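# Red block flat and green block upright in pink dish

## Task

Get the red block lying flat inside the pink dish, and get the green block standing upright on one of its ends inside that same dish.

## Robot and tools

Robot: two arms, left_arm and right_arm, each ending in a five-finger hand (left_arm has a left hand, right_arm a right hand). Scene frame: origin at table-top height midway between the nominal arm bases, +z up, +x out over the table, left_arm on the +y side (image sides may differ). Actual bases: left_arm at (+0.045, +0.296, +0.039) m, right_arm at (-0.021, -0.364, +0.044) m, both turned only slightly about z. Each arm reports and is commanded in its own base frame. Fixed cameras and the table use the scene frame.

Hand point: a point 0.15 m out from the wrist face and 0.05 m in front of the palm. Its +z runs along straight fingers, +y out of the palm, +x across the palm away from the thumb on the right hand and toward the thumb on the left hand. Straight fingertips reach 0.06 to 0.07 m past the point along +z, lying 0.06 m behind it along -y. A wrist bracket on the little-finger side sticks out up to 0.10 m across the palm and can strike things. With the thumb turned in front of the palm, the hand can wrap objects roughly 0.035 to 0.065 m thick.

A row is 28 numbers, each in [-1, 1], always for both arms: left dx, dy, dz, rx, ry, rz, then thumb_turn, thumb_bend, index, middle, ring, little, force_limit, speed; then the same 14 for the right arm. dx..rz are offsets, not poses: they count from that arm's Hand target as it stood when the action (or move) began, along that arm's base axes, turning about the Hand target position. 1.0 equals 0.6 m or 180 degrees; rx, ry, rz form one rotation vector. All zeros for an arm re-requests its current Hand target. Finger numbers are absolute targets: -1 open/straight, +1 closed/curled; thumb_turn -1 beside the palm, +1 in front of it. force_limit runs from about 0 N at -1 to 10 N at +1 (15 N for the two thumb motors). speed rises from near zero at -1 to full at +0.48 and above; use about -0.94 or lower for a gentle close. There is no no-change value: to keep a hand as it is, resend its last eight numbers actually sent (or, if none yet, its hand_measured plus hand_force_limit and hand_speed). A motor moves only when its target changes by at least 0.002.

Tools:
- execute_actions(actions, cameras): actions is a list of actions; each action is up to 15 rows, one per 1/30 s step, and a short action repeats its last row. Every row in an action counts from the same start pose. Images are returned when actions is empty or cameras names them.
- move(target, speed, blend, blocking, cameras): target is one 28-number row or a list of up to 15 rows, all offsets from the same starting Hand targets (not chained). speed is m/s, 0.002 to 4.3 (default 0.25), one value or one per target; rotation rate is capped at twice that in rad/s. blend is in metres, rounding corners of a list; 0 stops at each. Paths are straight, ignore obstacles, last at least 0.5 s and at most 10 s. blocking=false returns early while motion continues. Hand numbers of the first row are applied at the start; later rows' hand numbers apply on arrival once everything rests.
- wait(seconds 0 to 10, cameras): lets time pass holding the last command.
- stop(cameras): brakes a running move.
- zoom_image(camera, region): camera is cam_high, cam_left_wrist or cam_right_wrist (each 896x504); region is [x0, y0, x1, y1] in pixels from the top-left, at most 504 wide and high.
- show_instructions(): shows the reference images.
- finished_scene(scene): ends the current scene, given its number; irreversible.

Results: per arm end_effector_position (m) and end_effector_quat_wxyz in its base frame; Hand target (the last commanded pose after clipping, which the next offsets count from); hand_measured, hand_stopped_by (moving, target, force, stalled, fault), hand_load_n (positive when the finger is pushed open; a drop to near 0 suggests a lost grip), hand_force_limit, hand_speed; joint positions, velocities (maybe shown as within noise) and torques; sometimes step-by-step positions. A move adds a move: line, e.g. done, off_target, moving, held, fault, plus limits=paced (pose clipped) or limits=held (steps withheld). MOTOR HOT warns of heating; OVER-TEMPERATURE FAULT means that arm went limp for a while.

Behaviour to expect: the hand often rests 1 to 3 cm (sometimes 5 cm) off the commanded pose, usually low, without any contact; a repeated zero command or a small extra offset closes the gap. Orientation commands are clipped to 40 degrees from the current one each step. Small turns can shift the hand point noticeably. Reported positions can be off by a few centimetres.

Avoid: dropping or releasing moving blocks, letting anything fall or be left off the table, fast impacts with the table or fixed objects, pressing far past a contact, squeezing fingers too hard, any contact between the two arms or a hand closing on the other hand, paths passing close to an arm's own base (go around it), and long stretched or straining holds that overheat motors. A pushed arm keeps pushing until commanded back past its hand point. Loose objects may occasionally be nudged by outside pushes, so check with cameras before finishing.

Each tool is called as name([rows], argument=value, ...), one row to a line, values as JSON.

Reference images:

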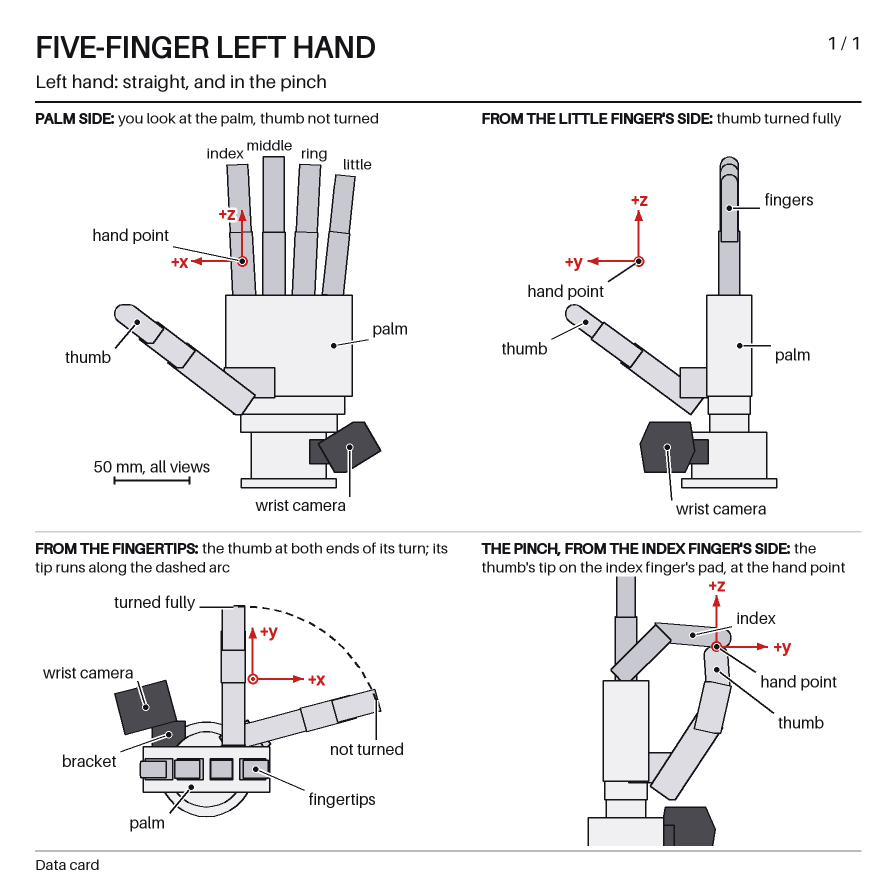

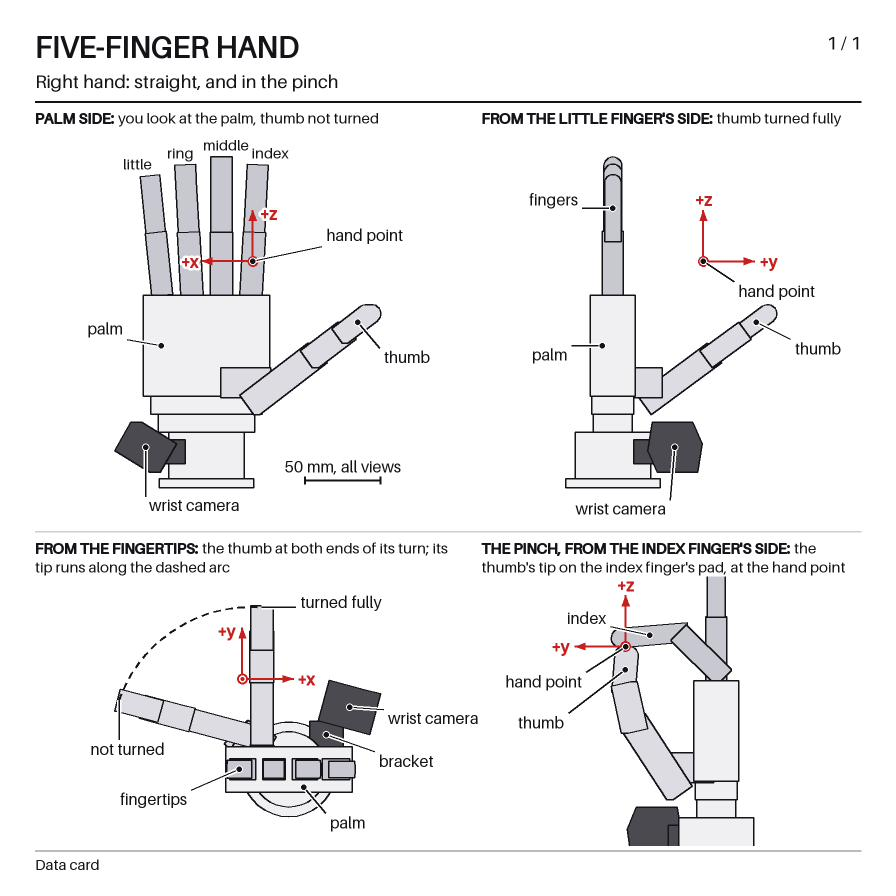

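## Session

execute_actions(actions=[])

zoom_image(camera="cam_high", region=[380, 160, 660, 400])

Scene clock: 0.00 s.
left_arm: end_effector_position=(+0.1860, -0.4956, +0.1122) hand_measured=(-1.000, -1.000, -1.000, -1.000, -1.000, -1.000) hand_load_n=(+0.0, +0.0, +0.0, +0.0, +0.0, +0.0) hand_stopped_by=(target, target, target, target, target, target) hand_force_limit=0.00 hand_speed=-0.80 end_effector_quat_wxyz=(+0.004, +0.748, -0.663, -0.039) | right_arm: end_effector_position=(+0.4620, +0.0416, +0.2443) hand_measured=(-1.000, -1.000, -1.000, -1.000, -1.000, -1.000) hand_load_n=(+0.0, +0.0, +0.0, +0.0, +0.0, +0.0) hand_stopped_by=(target, target, target, target, target, target) hand_force_limit=0.00 hand_speed=-0.80 end_effector_quat_wxyz=(+0.086, -0.600, +0.791, +0.084)
Joint positions: left_arm=[-1.071 1.79 1.504 -1.357 0.034 -1.19] | right_arm=[-0.096 1.664 1.654 -1.549 -0.24 0.179]
Joint velocities: within noise
Joint torques (N m): no reading
Heat: left arm: hottest shoulder 33 °C; right arm: hottest shoulder 31 °C.
Hand target: left_arm +0.1903, -0.5033, +0.1237; +0.009, +0.748, -0.663, -0.025 | right_arm +0.4679, +0.0411, +0.2469; +0.090, -0.600, +0.791, +0.080

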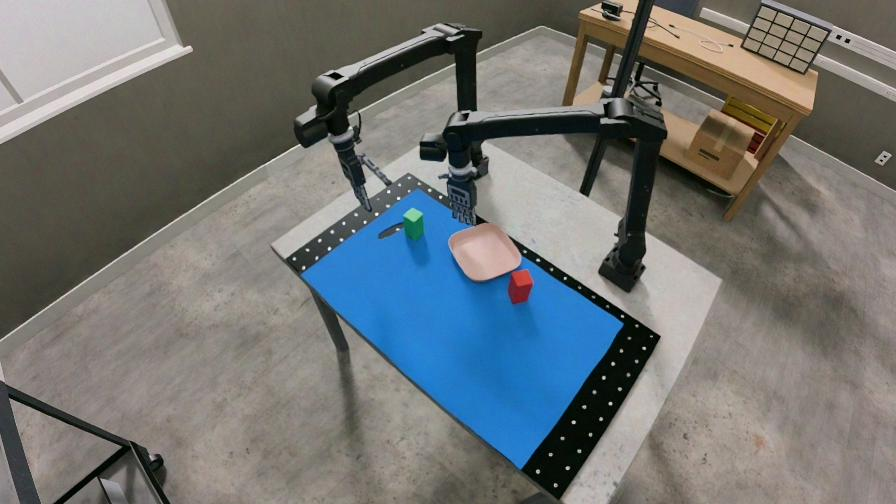

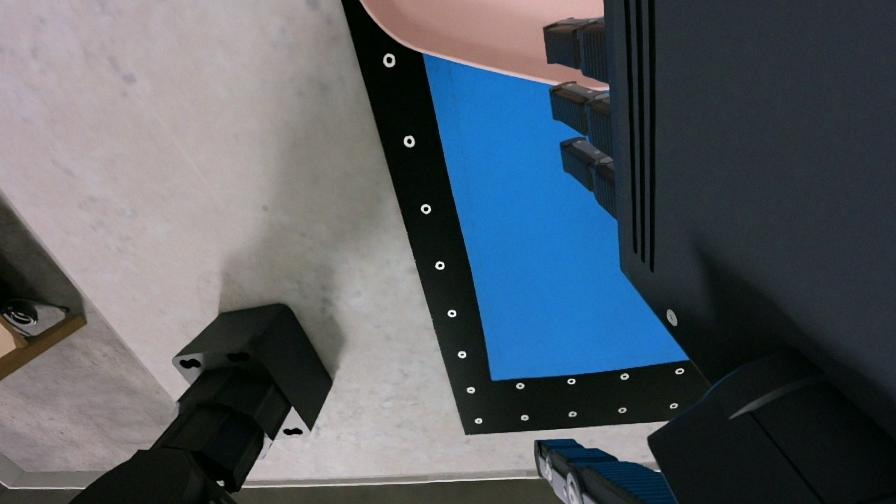

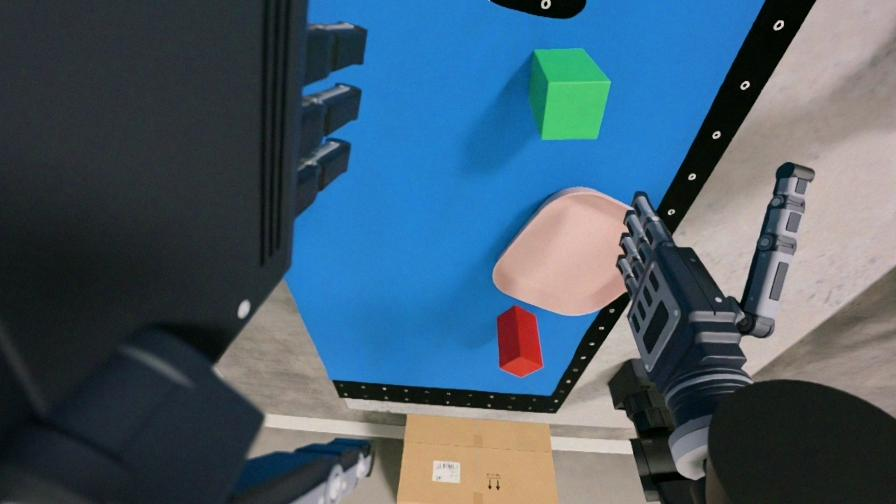

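Scaled by 1.800 from the camera's 896x504 image, which has a finer 1280x720 frame.

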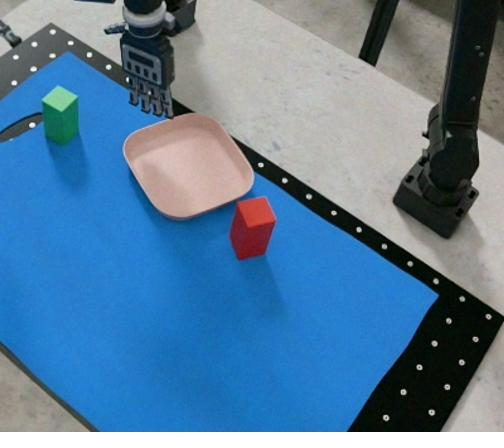

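zoom_image(camera="cam_high", region=[480, 240, 560, 320])

zoom_image(camera="cam_high", region=[380, 190, 450, 260])

zoom_image(camera="cam_high", region=[440, 210, 540, 300])

Scaled by 6.300 from the camera's 896x504 image, which has a finer 1280x720 frame.

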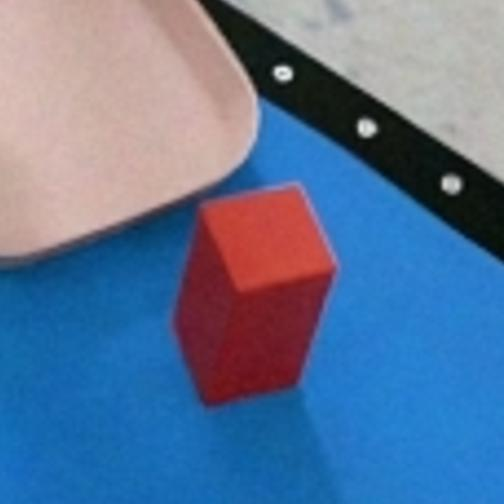

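Scaled by 7.200 from the camera's 896x504 image, which has a finer 1280x720 frame.

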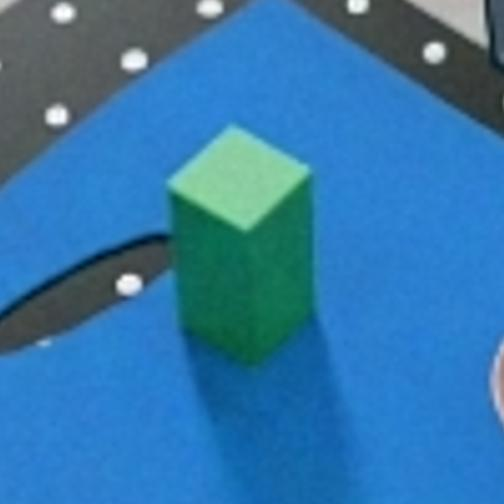

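Scaled by 5.040 from the camera's 896x504 image, which has a finer 1280x720 frame.

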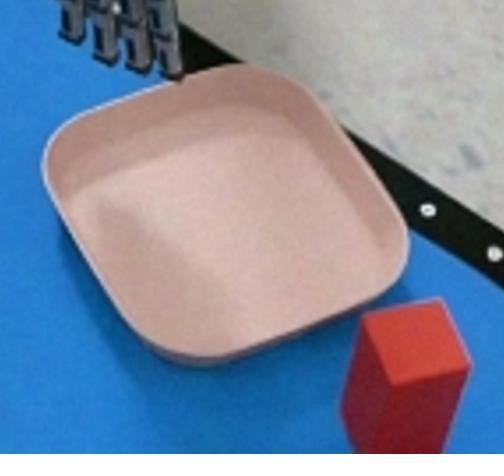

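move([
  [0,0,0.15,0,0,0,-1,-1,-1,-1,-1,-1,0,-0.8,0,0,0.03,0,0,0,1,-1,-1,-1,-1,-1,0.2,0],
  [0.3828,0.5888,0.2938,0,0,0,-1,-1,-1,-1,-1,-1,0,-0.8,0,0,0.0885,0,0,0,1,-1,-1,-1,-1,-1,0.2,0],
  [0.2328,0.9222,0.2605,0,0,0,-1,-1,-1,-1,-1,-1,0,-0.8,-0.0798,0.2982,0.0885,-0.0319,-0.3218,0.1950,1,-1,-1,-1,-1,-1,0.2,0],
], speed=[0.3,0.4,0.4], blend=[0.03,0.05,0], cameras=["cam_high"])

Scene clock: 24.97 s.
left_arm: end_effector_position=(+0.3384, +0.0456, +0.2749) hand_measured=(-1.000, -1.000, -1.000, -1.000, -1.000, -1.000) hand_load_n=(-0.5, +0.0, +0.0, +0.0, +0.0, +0.0) hand_stopped_by=(target, target, target, target, target, target) hand_force_limit=0.00 hand_speed=-0.80 end_effector_quat_wxyz=(+0.004, +0.749, -0.662, -0.021) | right_arm: end_effector_position=(+0.4225, +0.2167, +0.3053) hand_measured=(+1.000, -1.000, -1.000, -1.000, -1.000, -1.000) hand_load_n=(+0.0, +0.0, -0.5, +0.0, +0.0, +0.0) hand_stopped_by=(target, target, target, target, target, target) hand_force_limit=0.20 hand_speed=0.00 end_effector_quat_wxyz=(-0.398, +0.765, -0.453, +0.228)
Joint positions: left_arm=[0.196 1.416 1.486 -1.673 -0.029 0.073] | right_arm=[0.371 1.105 1.132 -0.65 -0.118 -0.07]
Joint torques (N m): left_arm=[1.03 -11.63 6.13 -0.49 -0.12 0.15] | right_arm=[1.49 -8.29 8.25 1.99 0.05 -0.16]
Heat: left arm: hottest shoulder 34 °C; right arm: hottest shoulder 32 °C.
Hand target: left_arm +0.3299, +0.0501, +0.2800; +0.009, +0.748, -0.663, -0.025 | right_arm +0.4201, +0.2200, +0.3001; -0.400, +0.768, -0.443, +0.231
Off the commanded pose: left_arm 0.011 m, 1 deg | right_arm 0.007 m, 1 deg.
joint sent to its limit (left arm) — joint 4 (wrist pitch), lower limit. The joint targets still meet the commanded pose.
move: off_target (left_arm)
Images, in order (width x height): cam_high 896x504.

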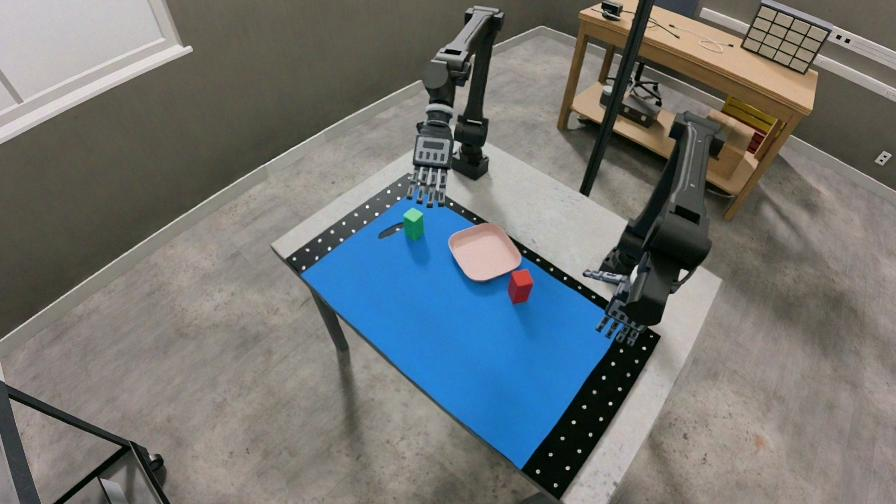

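move(target=[-0.05,0.42,0.05,0,0,0,-1,-1,-1,-1,-1,-1,0,-0.8,-0.0982,0.3818,-0.1668,-0.3734,-0.3367,0.1047,1,-1,-1,-1,-1,-1,0.2,0], speed=0.4, cameras=["cam_high","cam_right_wrist"])

zoom_image(camera="cam_high", region=[440, 190, 600, 330])

Scene clock: 29.73 s.
left_arm: end_effector_position=(+0.2958, +0.2901, +0.2943) hand_measured=(-1.000, -1.000, -1.000, -1.000, -1.000, -1.000) hand_load_n=(+0.0, +0.0, +0.0, +0.0, +0.0, +0.0) hand_stopped_by=(target, target, target, target, target, target) hand_force_limit=0.00 hand_speed=-0.80 end_effector_quat_wxyz=(-0.025, +0.748, -0.663, -0.022) | right_arm: end_effector_position=(+0.3661, +0.4478, +0.2142) hand_measured=(+1.000, -1.000, -1.000, -1.000, -1.000, -1.000) hand_load_n=(+0.5, +0.0, +0.0, +0.0, +0.0, +0.0) hand_stopped_by=(target, target, target, target, target, target) hand_force_limit=0.20 hand_speed=0.00 end_effector_quat_wxyz=(-0.122, +0.696, +0.103, +0.700)
Joint positions: left_arm=[0.731 1.574 1.72 -1.673 -0.05 0.611] | right_arm=[1.22 1.645 0.897 0.765 0.899 -1.558]
Joint torques (N m): left_arm=[0.73 -12.16 10.56 -0.36 -0.19 0.16] | right_arm=[1.61 -12.4 6.11 2.02 -0.05 -0.2]
Heat: left arm: hottest shoulder 34 °C; right arm: hottest shoulder 32 °C.
Hand target: left_arm +0.2998, +0.3022, +0.3100; +0.009, +0.748, -0.663, -0.025 | right_arm +0.3613, +0.4490, +0.2000; -0.117, +0.697, +0.117, +0.698
Off the commanded pose: left_arm 0.020 m, 4 deg | right_arm 0.015 m, 2 deg.
joint sent to its limit (left arm) — joint 4 (wrist pitch), lower limit. The joint targets are off in orientation, not in position.
move: off_target (left_arm, right_arm)
Images, in order (width x height): cam_high 896x504, cam_right_wrist 896x504.

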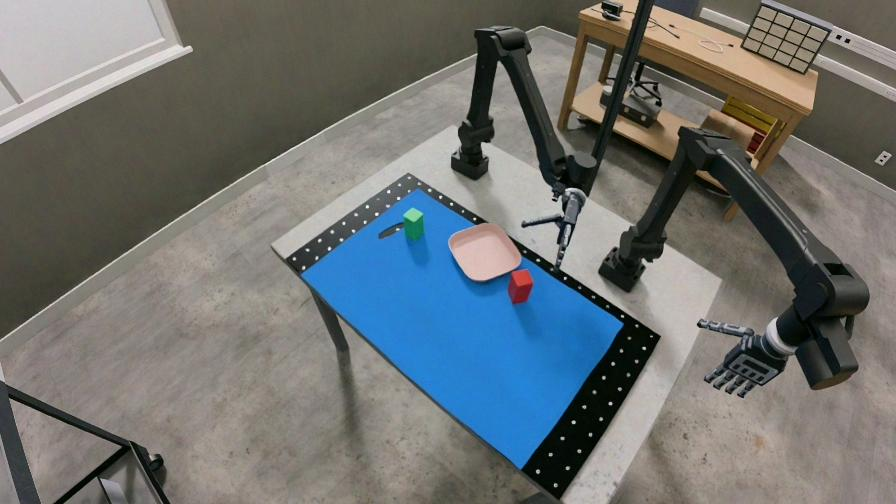

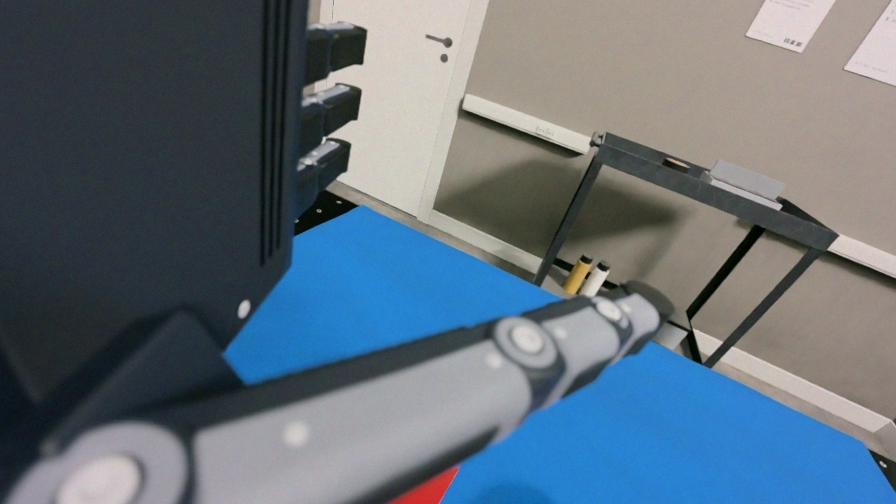

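Scaled by 3.150 from the camera's 896x504 image, which has a finer 1280x720 frame.

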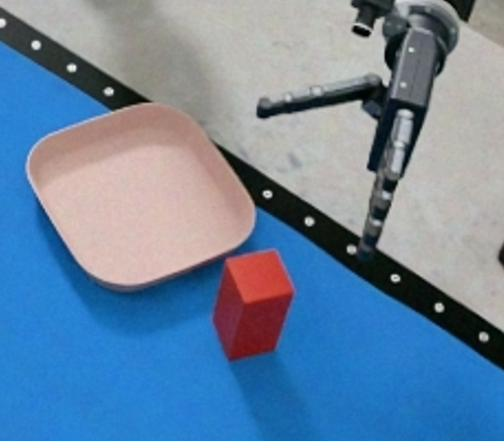

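move(target=[0,0,0,0,0,0,-1,-1,-1,-1,-1,-1,0,-0.8,-0.008,-0.003,-0.14,0,0,0,1,-1,-1,-1,-1,-1,0.2,0], speed=0.2, cameras=["cam_high","cam_right_wrist"])

zoom_image(camera="cam_high", region=[480, 210, 600, 310])

Scene clock: 33.80 s.
left_arm: end_effector_position=(+0.2958, +0.2901, +0.2943) hand_measured=(-1.000, -1.000, -1.000, -1.000, -1.000, -1.000) hand_load_n=(+0.0, -0.5, +0.0, +0.0, +0.0, +0.0) hand_stopped_by=(target, target, target, target, target, target) hand_force_limit=0.00 hand_speed=-0.80 end_effector_quat_wxyz=(-0.025, +0.748, -0.663, -0.022) | right_arm: end_effector_position=(+0.3625, +0.4450, +0.1214) hand_measured=(+1.000, -1.000, -1.000, -1.000, -1.000, -1.000) hand_load_n=(+0.5, +0.0, +0.0, +0.0, +0.0, +0.0) hand_stopped_by=(target, target, target, target, target, target) hand_force_limit=0.20 hand_speed=0.00 end_effector_quat_wxyz=(-0.117, +0.699, +0.109, +0.697)
Joint positions: left_arm=[0.731 1.574 1.72 -1.673 -0.05 0.611] | right_arm=[1.225 1.847 0.839 1.008 0.903 -1.559]
Joint torques (N m): left_arm=[0.67 -12.1 10.56 -0.35 -0.18 0.16] | right_arm=[1.9 -13.98 5.14 1.95 0.12 -0.22]
Heat: left arm: hottest shoulder 34 °C; right arm: hottest shoulder 32 °C.
Hand target: left_arm +0.2998, +0.3022, +0.3100; +0.009, +0.748, -0.663, -0.025 | right_arm +0.3564, +0.4473, +0.1159; -0.117, +0.697, +0.117, +0.697
Off the commanded pose: left_arm 0.020 m, 4 deg | right_arm 0.008 m, 1 deg.
joint sent to its limit (left arm) — joint 4 (wrist pitch), lower limit. The joint targets are off in orientation, not in position.
move: off_target (left_arm)
Images, in order (width x height): cam_high 896x504, cam_right_wrist 896x504.

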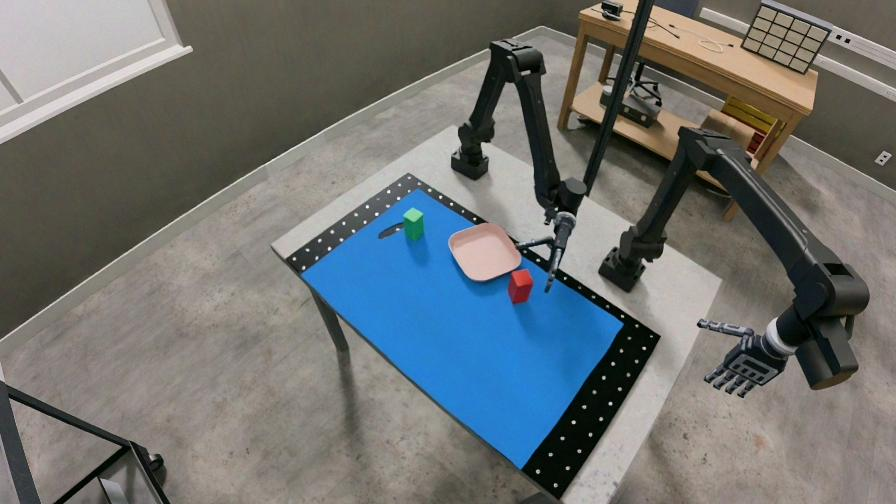

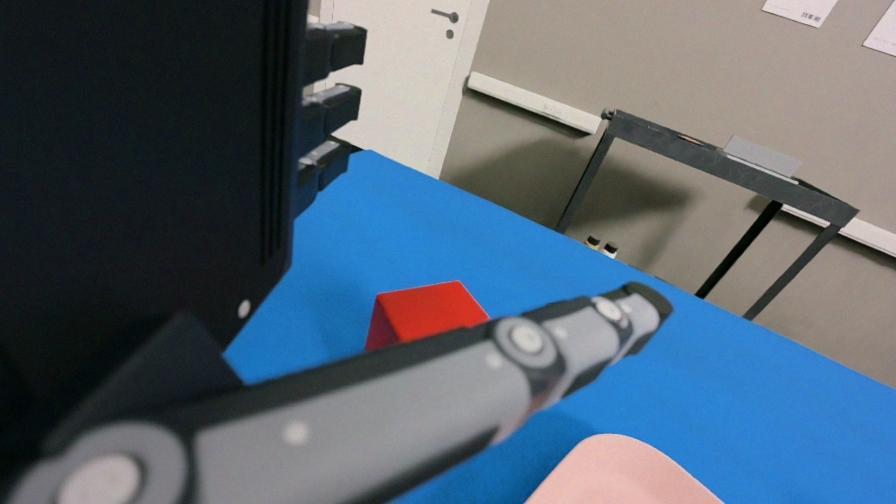

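Scaled by 4.200 from the camera's 896x504 image, which has a finer 1280x720 frame.

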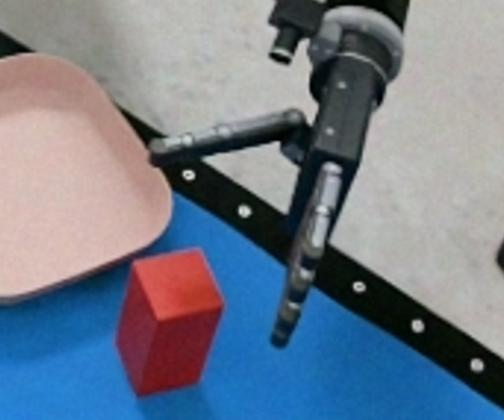

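move(target=[0,0,0,0,0,0,-1,-1,-1,-1,-1,-1,0,-0.8,-0.001,0,-0.11,0,0,0,1,-1,-1,-1,-1,-1,0.2,0], speed=0.15, cameras=["cam_high","cam_right_wrist"])

zoom_image(camera="cam_high", region=[480, 210, 600, 310])

Scene clock: 36.33 s.
left_arm: end_effector_position=(+0.2958, +0.2901, +0.2943) hand_measured=(-1.000, -1.000, -1.000, -1.000, -1.000, -1.000) hand_load_n=(+0.0, +0.0, +0.0, +0.0, +0.0, +0.0) hand_stopped_by=(target, target, target, target, target, target) hand_force_limit=0.00 hand_speed=-0.80 end_effector_quat_wxyz=(-0.025, +0.748, -0.663, -0.022) | right_arm: end_effector_position=(+0.3613, +0.4431, +0.0536) hand_measured=(+1.000, -1.000, -1.000, -1.000, -1.000, -1.000) hand_load_n=(+0.0, +0.0, +0.0, +0.0, +0.0, +0.5) hand_stopped_by=(target, target, target, target, target, target) hand_force_limit=0.20 hand_speed=0.00 end_effector_quat_wxyz=(-0.115, +0.700, +0.111, +0.696)
Joint positions: left_arm=[0.731 1.574 1.72 -1.673 -0.05 0.611] | right_arm=[1.226 2.027 0.839 1.181 0.904 -1.559]
Joint torques (N m): left_arm=[0.73 -12.1 10.55 -0.35 -0.19 0.16] | right_arm=[1.61 -14.68 4.48 1.83 0.13 -0.19]
Heat: left arm: hottest shoulder 34 °C; right arm: hottest shoulder 32 °C.
Hand target: left_arm +0.2998, +0.3022, +0.3100; +0.009, +0.748, -0.663, -0.025 | right_arm +0.3557, +0.4473, +0.0500; -0.117, +0.697, +0.117, +0.698
Off the commanded pose: left_arm 0.020 m, 4 deg | right_arm 0.008 m, 1 deg.
joint sent to its limit (left arm) — joint 4 (wrist pitch), lower limit. The joint targets are off in orientation, not in position.
move: off_target (left_arm)
Images, in order (width x height): cam_high 896x504, cam_right_wrist 896x504.

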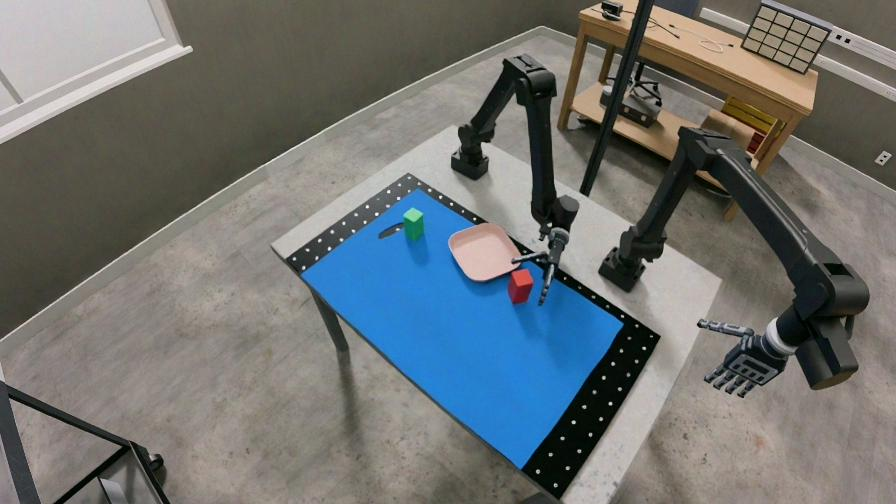

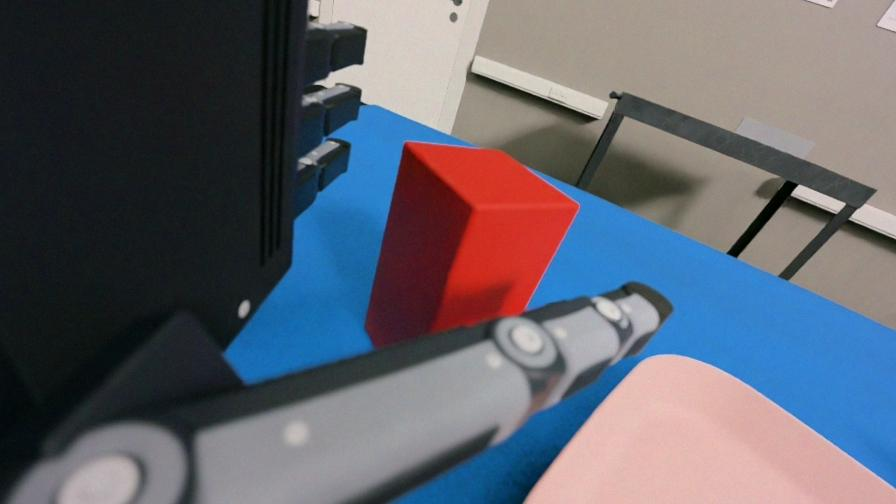

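Scaled by 4.200 from the camera's 896x504 image, which has a finer 1280x720 frame.

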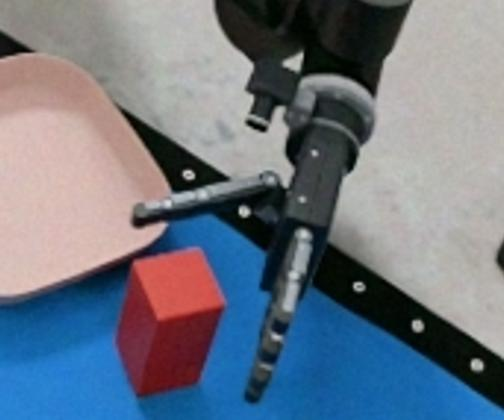

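move(target=[0,0,0,0,0,0,-1,-1,-1,-1,-1,-1,0,-0.8,0,0.003,-0.04,0,0,0,1,-1,-1,-1,-1,-1,0.2,0], speed=0.1)

move(target=[0,0,0,0,0,0,-1,-1,-1,-1,-1,-1,0,-0.8,0,0,0,0,0,0,1,-0.4,-0.55,-0.55,-1,-1,0,-0.6], speed=0.1, cameras=["cam_high","cam_right_wrist"])

zoom_image(camera="cam_high", region=[480, 210, 600, 310])

Scene clock: 38.03 s.
left_arm: end_effector_position=(+0.2958, +0.2901, +0.2943) hand_measured=(-1.000, -1.000, -1.000, -1.000, -1.000, -1.000) hand_load_n=(+0.0, +0.0, +0.0, +0.0, +0.0, +0.0) hand_stopped_by=(target, target, target, target, target, target) hand_force_limit=0.00 hand_speed=-0.80 end_effector_quat_wxyz=(-0.025, +0.748, -0.663, -0.022) | right_arm: end_effector_position=(+0.3594, +0.4393, +0.0268) hand_measured=(+1.000, -1.000, -1.000, -1.000, -1.000, -1.000) hand_load_n=(+0.0, +0.0, -0.5, +0.0, +0.0, +0.0) hand_stopped_by=(target, target, target, target, target, target) hand_force_limit=0.20 hand_speed=0.00 end_effector_quat_wxyz=(-0.111, +0.702, +0.115, +0.694)
Joint positions: left_arm=[0.731 1.574 1.72 -1.673 -0.05 0.611] | right_arm=[1.227 2.094 0.839 1.234 0.905 -1.559]
Joint torques (N m): left_arm=[0.73 -12.16 10.56 -0.36 -0.19 0.15] | right_arm=[1.96 -14.8 5.12 1.95 0.14 -0.18]
Heat: left arm: hottest shoulder 34 °C; right arm: hottest shoulder 32 °C.
Hand target: left_arm +0.2998, +0.3022, +0.3100; +0.009, +0.748, -0.663, -0.025 | right_arm +0.3559, +0.4490, +0.0261; -0.117, +0.697, +0.117, +0.698
Off the commanded pose: left_arm 0.020 m, 4 deg | right_arm 0.010 m, 1 deg.
joint sent to its limit (left arm) — joint 4 (wrist pitch), lower limit. The joint targets are off in orientation, not in position.
move: off_target (left_arm)

Scene clock: 39.37 s.
left_arm: end_effector_position=(+0.2958, +0.2901, +0.2943) hand_measured=(-1.000, -1.000, -1.000, -1.000, -1.000, -1.000) hand_load_n=(+0.0, +0.0, +0.0, +0.0, +0.0, +0.0) hand_stopped_by=(target, target, target, target, target, target) hand_force_limit=0.00 hand_speed=-0.80 end_effector_quat_wxyz=(-0.025, +0.748, -0.663, -0.022) | right_arm: end_effector_position=(+0.3592, +0.4394, +0.0269) hand_measured=(+1.000, -0.400, -0.550, -0.550, -1.000, -1.000) hand_load_n=(+0.0, +0.0, +0.0, +0.0, +0.0, +0.0) hand_stopped_by=(target, target, target, target, target, target) hand_force_limit=0.00 hand_speed=-0.60 end_effector_quat_wxyz=(-0.111, +0.702, +0.116, +0.694)
Joint positions: left_arm=[0.731 1.574 1.72 -1.673 -0.05 0.611] | right_arm=[1.227 2.094 0.839 1.235 0.906 -1.56]
Joint torques (N m): left_arm=[0.73 -12.1 10.56 -0.35 -0.19 0.15] | right_arm=[1.79 -14.74 5.23 1.92 0.12 -0.19]
Heat: left arm: hottest shoulder 34 °C; right arm: hottest shoulder 32 °C.
Hand target: left_arm +0.2998, +0.3022, +0.3100; +0.009, +0.748, -0.663, -0.025 | right_arm +0.3557, +0.4491, +0.0261; -0.117, +0.697, +0.117, +0.698
Off the commanded pose: left_arm 0.020 m, 4 deg | right_arm 0.010 m, 1 deg.
joint sent to its limit (left arm) — joint 4 (wrist pitch), lower limit. The joint targets are off in orientation, not in position.
move: off_target (left_arm)
Images, in order (width x height): cam_high 896x504, cam_right_wrist 896x504.

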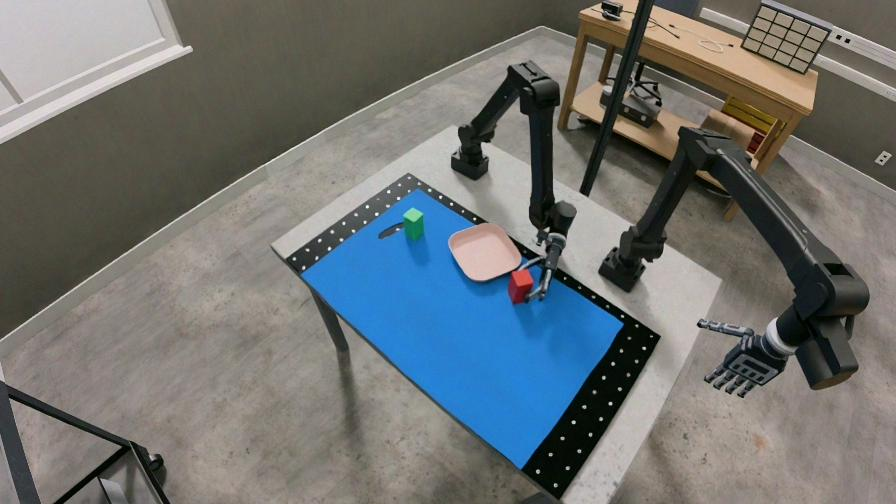

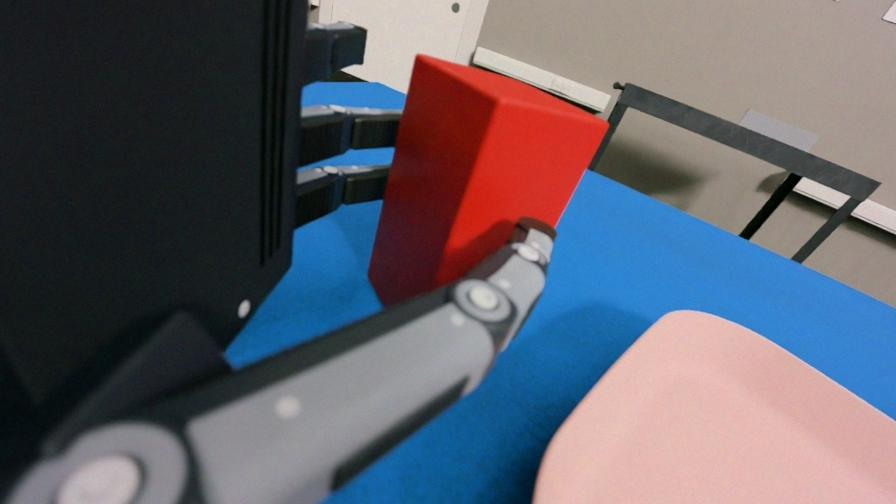

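Scaled by 4.200 from the camera's 896x504 image, which has a finer 1280x720 frame.

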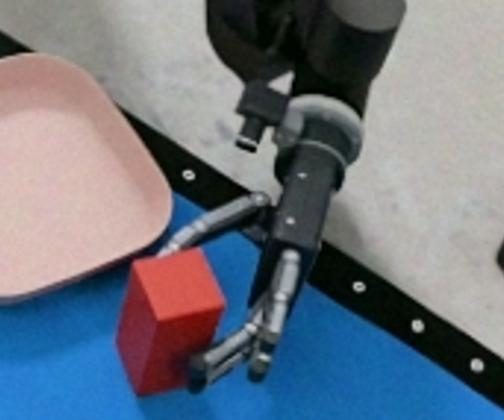

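move(target=[0,0,0,0,0,0,-1,-1,-1,-1,-1,-1,0,-0.8,0.003,0.006,0,0,0,0,1,-0.36,-0.4,-0.4,-1,-1,-0.2,-0.6], speed=0.05)

move(target=[0,0,0,0,0,0,-1,-1,-1,-1,-1,-1,0,-0.8,0,0,0,0,0,0,1,-0.36,0,0,-1,-1,-0.2,-0.9], speed=0.1, cameras=["cam_high","cam_right_wrist"])

zoom_image(camera="cam_high", region=[480, 210, 600, 310])

Scene clock: 46.10 s.
left_arm: end_effector_position=(+0.2958, +0.2901, +0.2943) hand_measured=(-1.000, -1.000, -1.000, -1.000, -1.000, -1.000) hand_load_n=(+0.0, +0.0, +0.0, +0.0, +0.0, +0.0) hand_stopped_by=(target, target, target, target, target, target) hand_force_limit=0.00 hand_speed=-0.80 end_effector_quat_wxyz=(-0.025, +0.748, -0.663, -0.022) | right_arm: end_effector_position=(+0.3592, +0.4394, +0.0269) hand_measured=(+1.000, -0.360, -0.400, -0.400, -1.000, -1.000) hand_load_n=(+0.0, +0.0, +0.0, +0.0, +0.0, +0.0) hand_stopped_by=(target, target, target, target, target, target) hand_force_limit=-0.20 hand_speed=-0.60 end_effector_quat_wxyz=(-0.111, +0.702, +0.116, +0.694)
Joint positions: left_arm=[0.731 1.574 1.72 -1.673 -0.05 0.611] | right_arm=[1.227 2.094 0.839 1.235 0.906 -1.56]
Joint torques (N m): left_arm=[0.73 -12.16 10.56 -0.34 -0.19 0.15] | right_arm=[1.73 -14.51 6.11 1.73 0.1 -0.18]
Heat: left arm: hottest shoulder 34 °C; right arm: hottest elbow 33 °C.
Hand target: left_arm +0.2998, +0.3022, +0.3100; +0.009, +0.748, -0.663, -0.025 | right_arm +0.3576, +0.4527, +0.0261; -0.117, +0.697, +0.117, +0.698
Off the commanded pose: left_arm 0.020 m, 4 deg | right_arm 0.014 m, 1 deg.
joint sent to its limit (left arm) — joint 4 (wrist pitch), lower limit. The joint targets are off in orientation, not in position.
move: off_target (left_arm, right_arm)

Scene clock: 46.77 s.
left_arm: end_effector_position=(+0.2958, +0.2901, +0.2943) hand_measured=(-1.000, -1.000, -1.000, -1.000, -1.000, -1.000) hand_load_n=(-0.5, +0.0, +0.0, +0.0, +0.0, +0.0) hand_stopped_by=(target, target, target, target, target, target) hand_force_limit=0.00 hand_speed=-0.80 end_effector_quat_wxyz=(-0.025, +0.748, -0.663, -0.022) | right_arm: end_effector_position=(+0.3592, +0.4394, +0.0269) hand_measured=(+1.000, -0.362, -0.300, -0.290, -1.000, -1.000) hand_load_n=(-0.5, +4.5, +3.0, +4.0, +0.0, +0.0) hand_stopped_by=(target, target, force, force, target, target) hand_force_limit=-0.20 hand_speed=-0.90 end_effector_quat_wxyz=(-0.111, +0.702, +0.116, +0.694)
Joint positions: left_arm=[0.731 1.574 1.72 -1.673 -0.05 0.611] | right_arm=[1.227 2.094 0.839 1.235 0.906 -1.56]
Joint torques (N m): left_arm=[0.73 -12.1 10.55 -0.35 -0.19 0.16] | right_arm=[1.79 -14.27 6.11 1.7 0.09 -0.18]
Heat: left arm: hottest shoulder 34 °C; right arm: hottest elbow 33 °C.
Hand target: left_arm +0.2998, +0.3022, +0.3100; +0.009, +0.748, -0.663, -0.025 | right_arm +0.3576, +0.4527, +0.0261; -0.117, +0.697, +0.117, +0.698
Off the commanded pose: left_arm 0.020 m, 4 deg | right_arm 0.013 m, 1 deg.
joint sent to its limit (left arm) — joint 4 (wrist pitch), lower limit. The joint targets are off in orientation, not in position.
move: off_target (left_arm, right_arm)
Images, in order (width x height): cam_high 896x504, cam_right_wrist 896x504.

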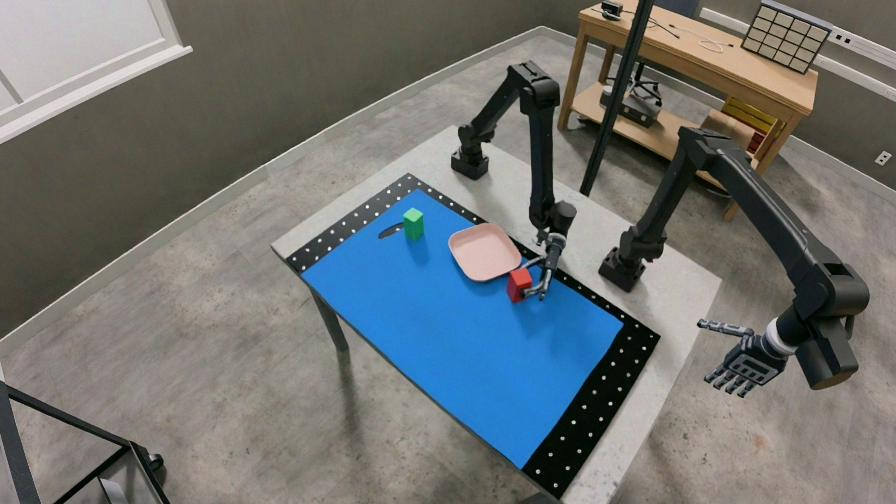

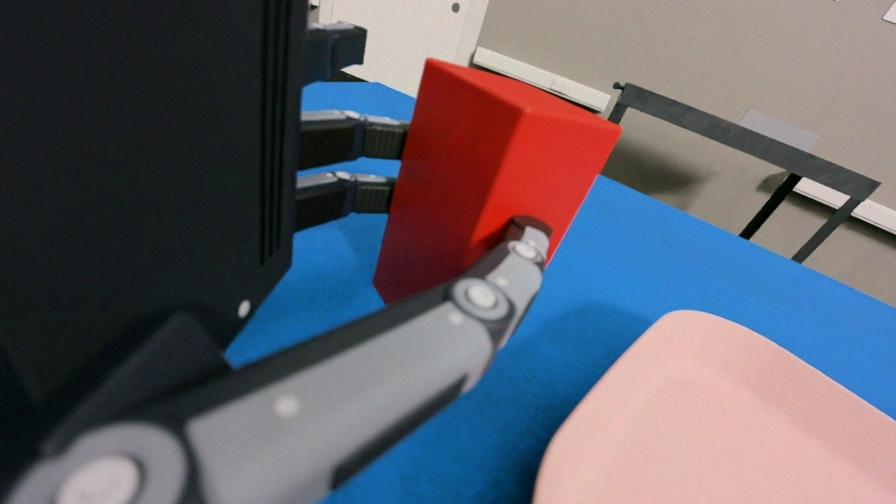

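Scaled by 4.200 from the camera's 896x504 image, which has a finer 1280x720 frame.

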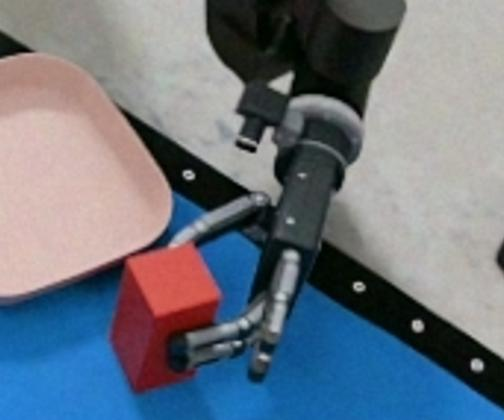

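move(target=[0,0,0,0,0,0,-1,-1,-1,-1,-1,-1,0,-0.8,0,0,0,0,0,0,1,-0.3,0.1,0.1,-1,-1,0.2,-0.92], speed=0.1)

move(target=[0,0,0,0,0,0,-1,-1,-1,-1,-1,-1,0,-0.8,0,0,0.07,0,0,0,1,-0.3,0.1,0.1,-1,-1,0.2,-0.92], speed=0.08, cameras=["cam_high","cam_right_wrist"])

zoom_image(camera="cam_high", region=[480, 210, 600, 310])

Scene clock: 47.90 s.
left_arm: end_effector_position=(+0.2958, +0.2901, +0.2943) hand_measured=(-1.000, -1.000, -1.000, -1.000, -1.000, -1.000) hand_load_n=(+0.0, +0.0, +0.0, +0.0, +0.0, +0.0) hand_stopped_by=(target, target, target, target, target, target) hand_force_limit=0.00 hand_speed=-0.80 end_effector_quat_wxyz=(-0.025, +0.748, -0.663, -0.022) | right_arm: end_effector_position=(+0.3592, +0.4393, +0.0267) hand_measured=(+1.000, -0.362, -0.280, -0.278, -1.000, -1.000) hand_load_n=(-1.5, +9.5, +7.0, +6.5, +0.0, +0.0) hand_stopped_by=(target, force, force, force, target, target) hand_force_limit=0.20 hand_speed=-0.92 end_effector_quat_wxyz=(-0.111, +0.702, +0.116, +0.694)
Joint positions: left_arm=[0.731 1.574 1.72 -1.673 -0.05 0.611] | right_arm=[1.227 2.094 0.839 1.235 0.906 -1.56]
Joint torques (N m): left_arm=[0.73 -12.1 10.56 -0.36 -0.18 0.16] | right_arm=[1.55 -14.62 6.11 1.72 0.08 -0.21]
Heat: left arm: hottest shoulder 34 °C; right arm: hottest elbow 33 °C.
Hand target: left_arm +0.2998, +0.3022, +0.3100; +0.009, +0.748, -0.663, -0.025 | right_arm +0.3576, +0.4527, +0.0260; -0.117, +0.697, +0.117, +0.698
Off the commanded pose: left_arm 0.020 m, 4 deg | right_arm 0.014 m, 1 deg.
joint sent to its limit (left arm) — joint 4 (wrist pitch), lower limit. The joint targets are off in orientation, not in position.
move: off_target (left_arm, right_arm)

Scene clock: 49.07 s.
left_arm: end_effector_position=(+0.2958, +0.2901, +0.2943) hand_measured=(-1.000, -1.000, -1.000, -1.000, -1.000, -1.000) hand_load_n=(+0.0, +0.0, +0.0, +0.0, +0.0, +0.0) hand_stopped_by=(target, target, target, target, target, target) hand_force_limit=0.00 hand_speed=-0.80 end_effector_quat_wxyz=(-0.025, +0.748, -0.663, -0.022) | right_arm: end_effector_position=(+0.3610, +0.4445, +0.0638) hand_measured=(+1.000, -0.362, -0.280, -0.278, -1.000, -1.000) hand_load_n=(-1.5, +10.0, +7.0, +6.5, +0.0, +0.0) hand_stopped_by=(target, force, force, force, target, target) hand_force_limit=0.20 hand_speed=-0.92 end_effector_quat_wxyz=(-0.117, +0.699, +0.110, +0.697)
Joint positions: left_arm=[0.731 1.574 1.72 -1.673 -0.05 0.611] | right_arm=[1.227 2.001 0.839 1.161 0.906 -1.56]
Joint torques (N m): left_arm=[0.73 -12.1 10.56 -0.35 -0.19 0.15] | right_arm=[1.67 -15.74 5.41 0.79 0.1 -0.23]
Heat: left arm: hottest shoulder 34 °C; right arm: hottest elbow 33 °C.
Hand target: left_arm +0.2998, +0.3022, +0.3100; +0.009, +0.748, -0.663, -0.025 | right_arm +0.3576, +0.4527, +0.0679; -0.117, +0.697, +0.117, +0.697
Off the commanded pose: left_arm 0.020 m, 4 deg | right_arm 0.010 m, 1 deg.
joint sent to its limit (left arm) — joint 4 (wrist pitch), lower limit. The joint targets are off in orientation, not in position.
move: off_target (left_arm)
Images, in order (width x height): cam_high 896x504, cam_right_wrist 896x504.

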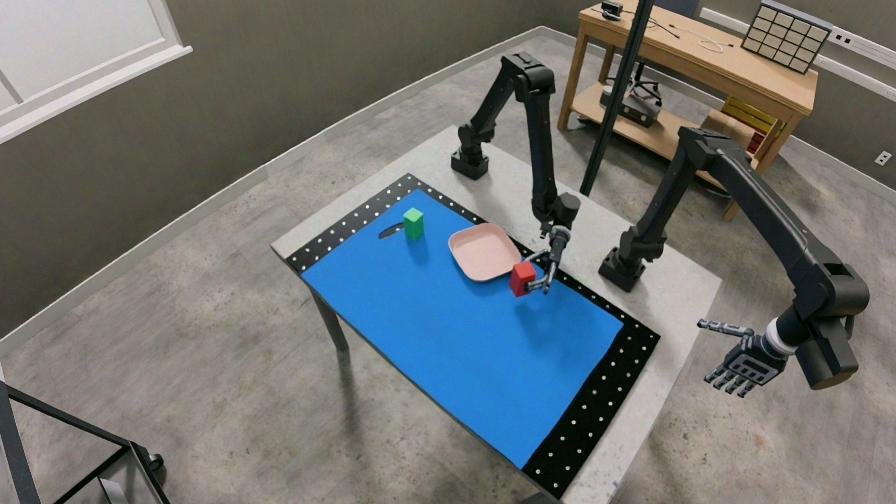

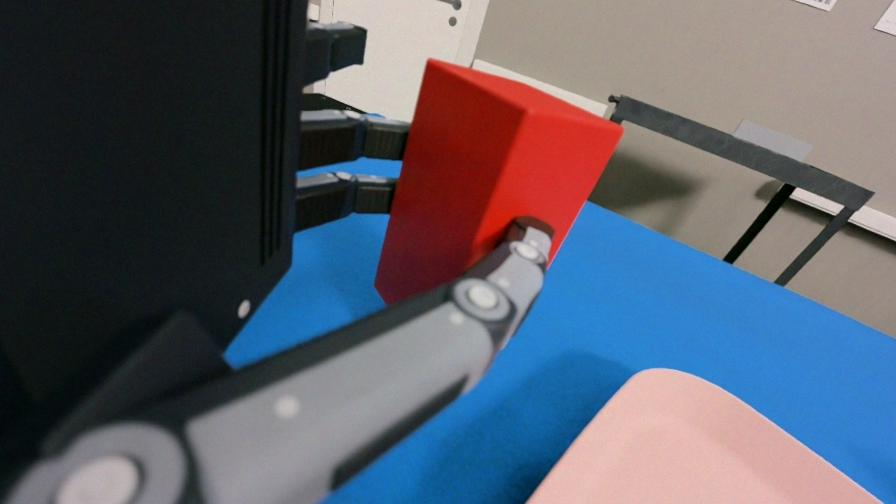

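Scaled by 4.200 from the camera's 896x504 image, which has a finer 1280x720 frame.

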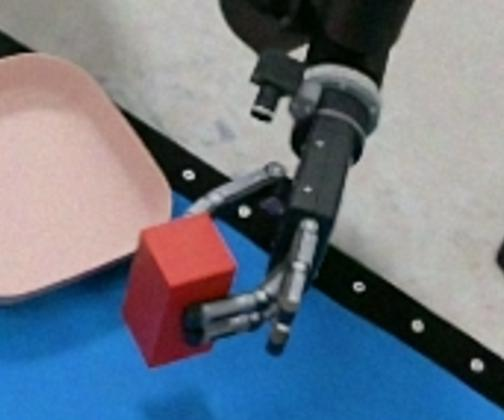

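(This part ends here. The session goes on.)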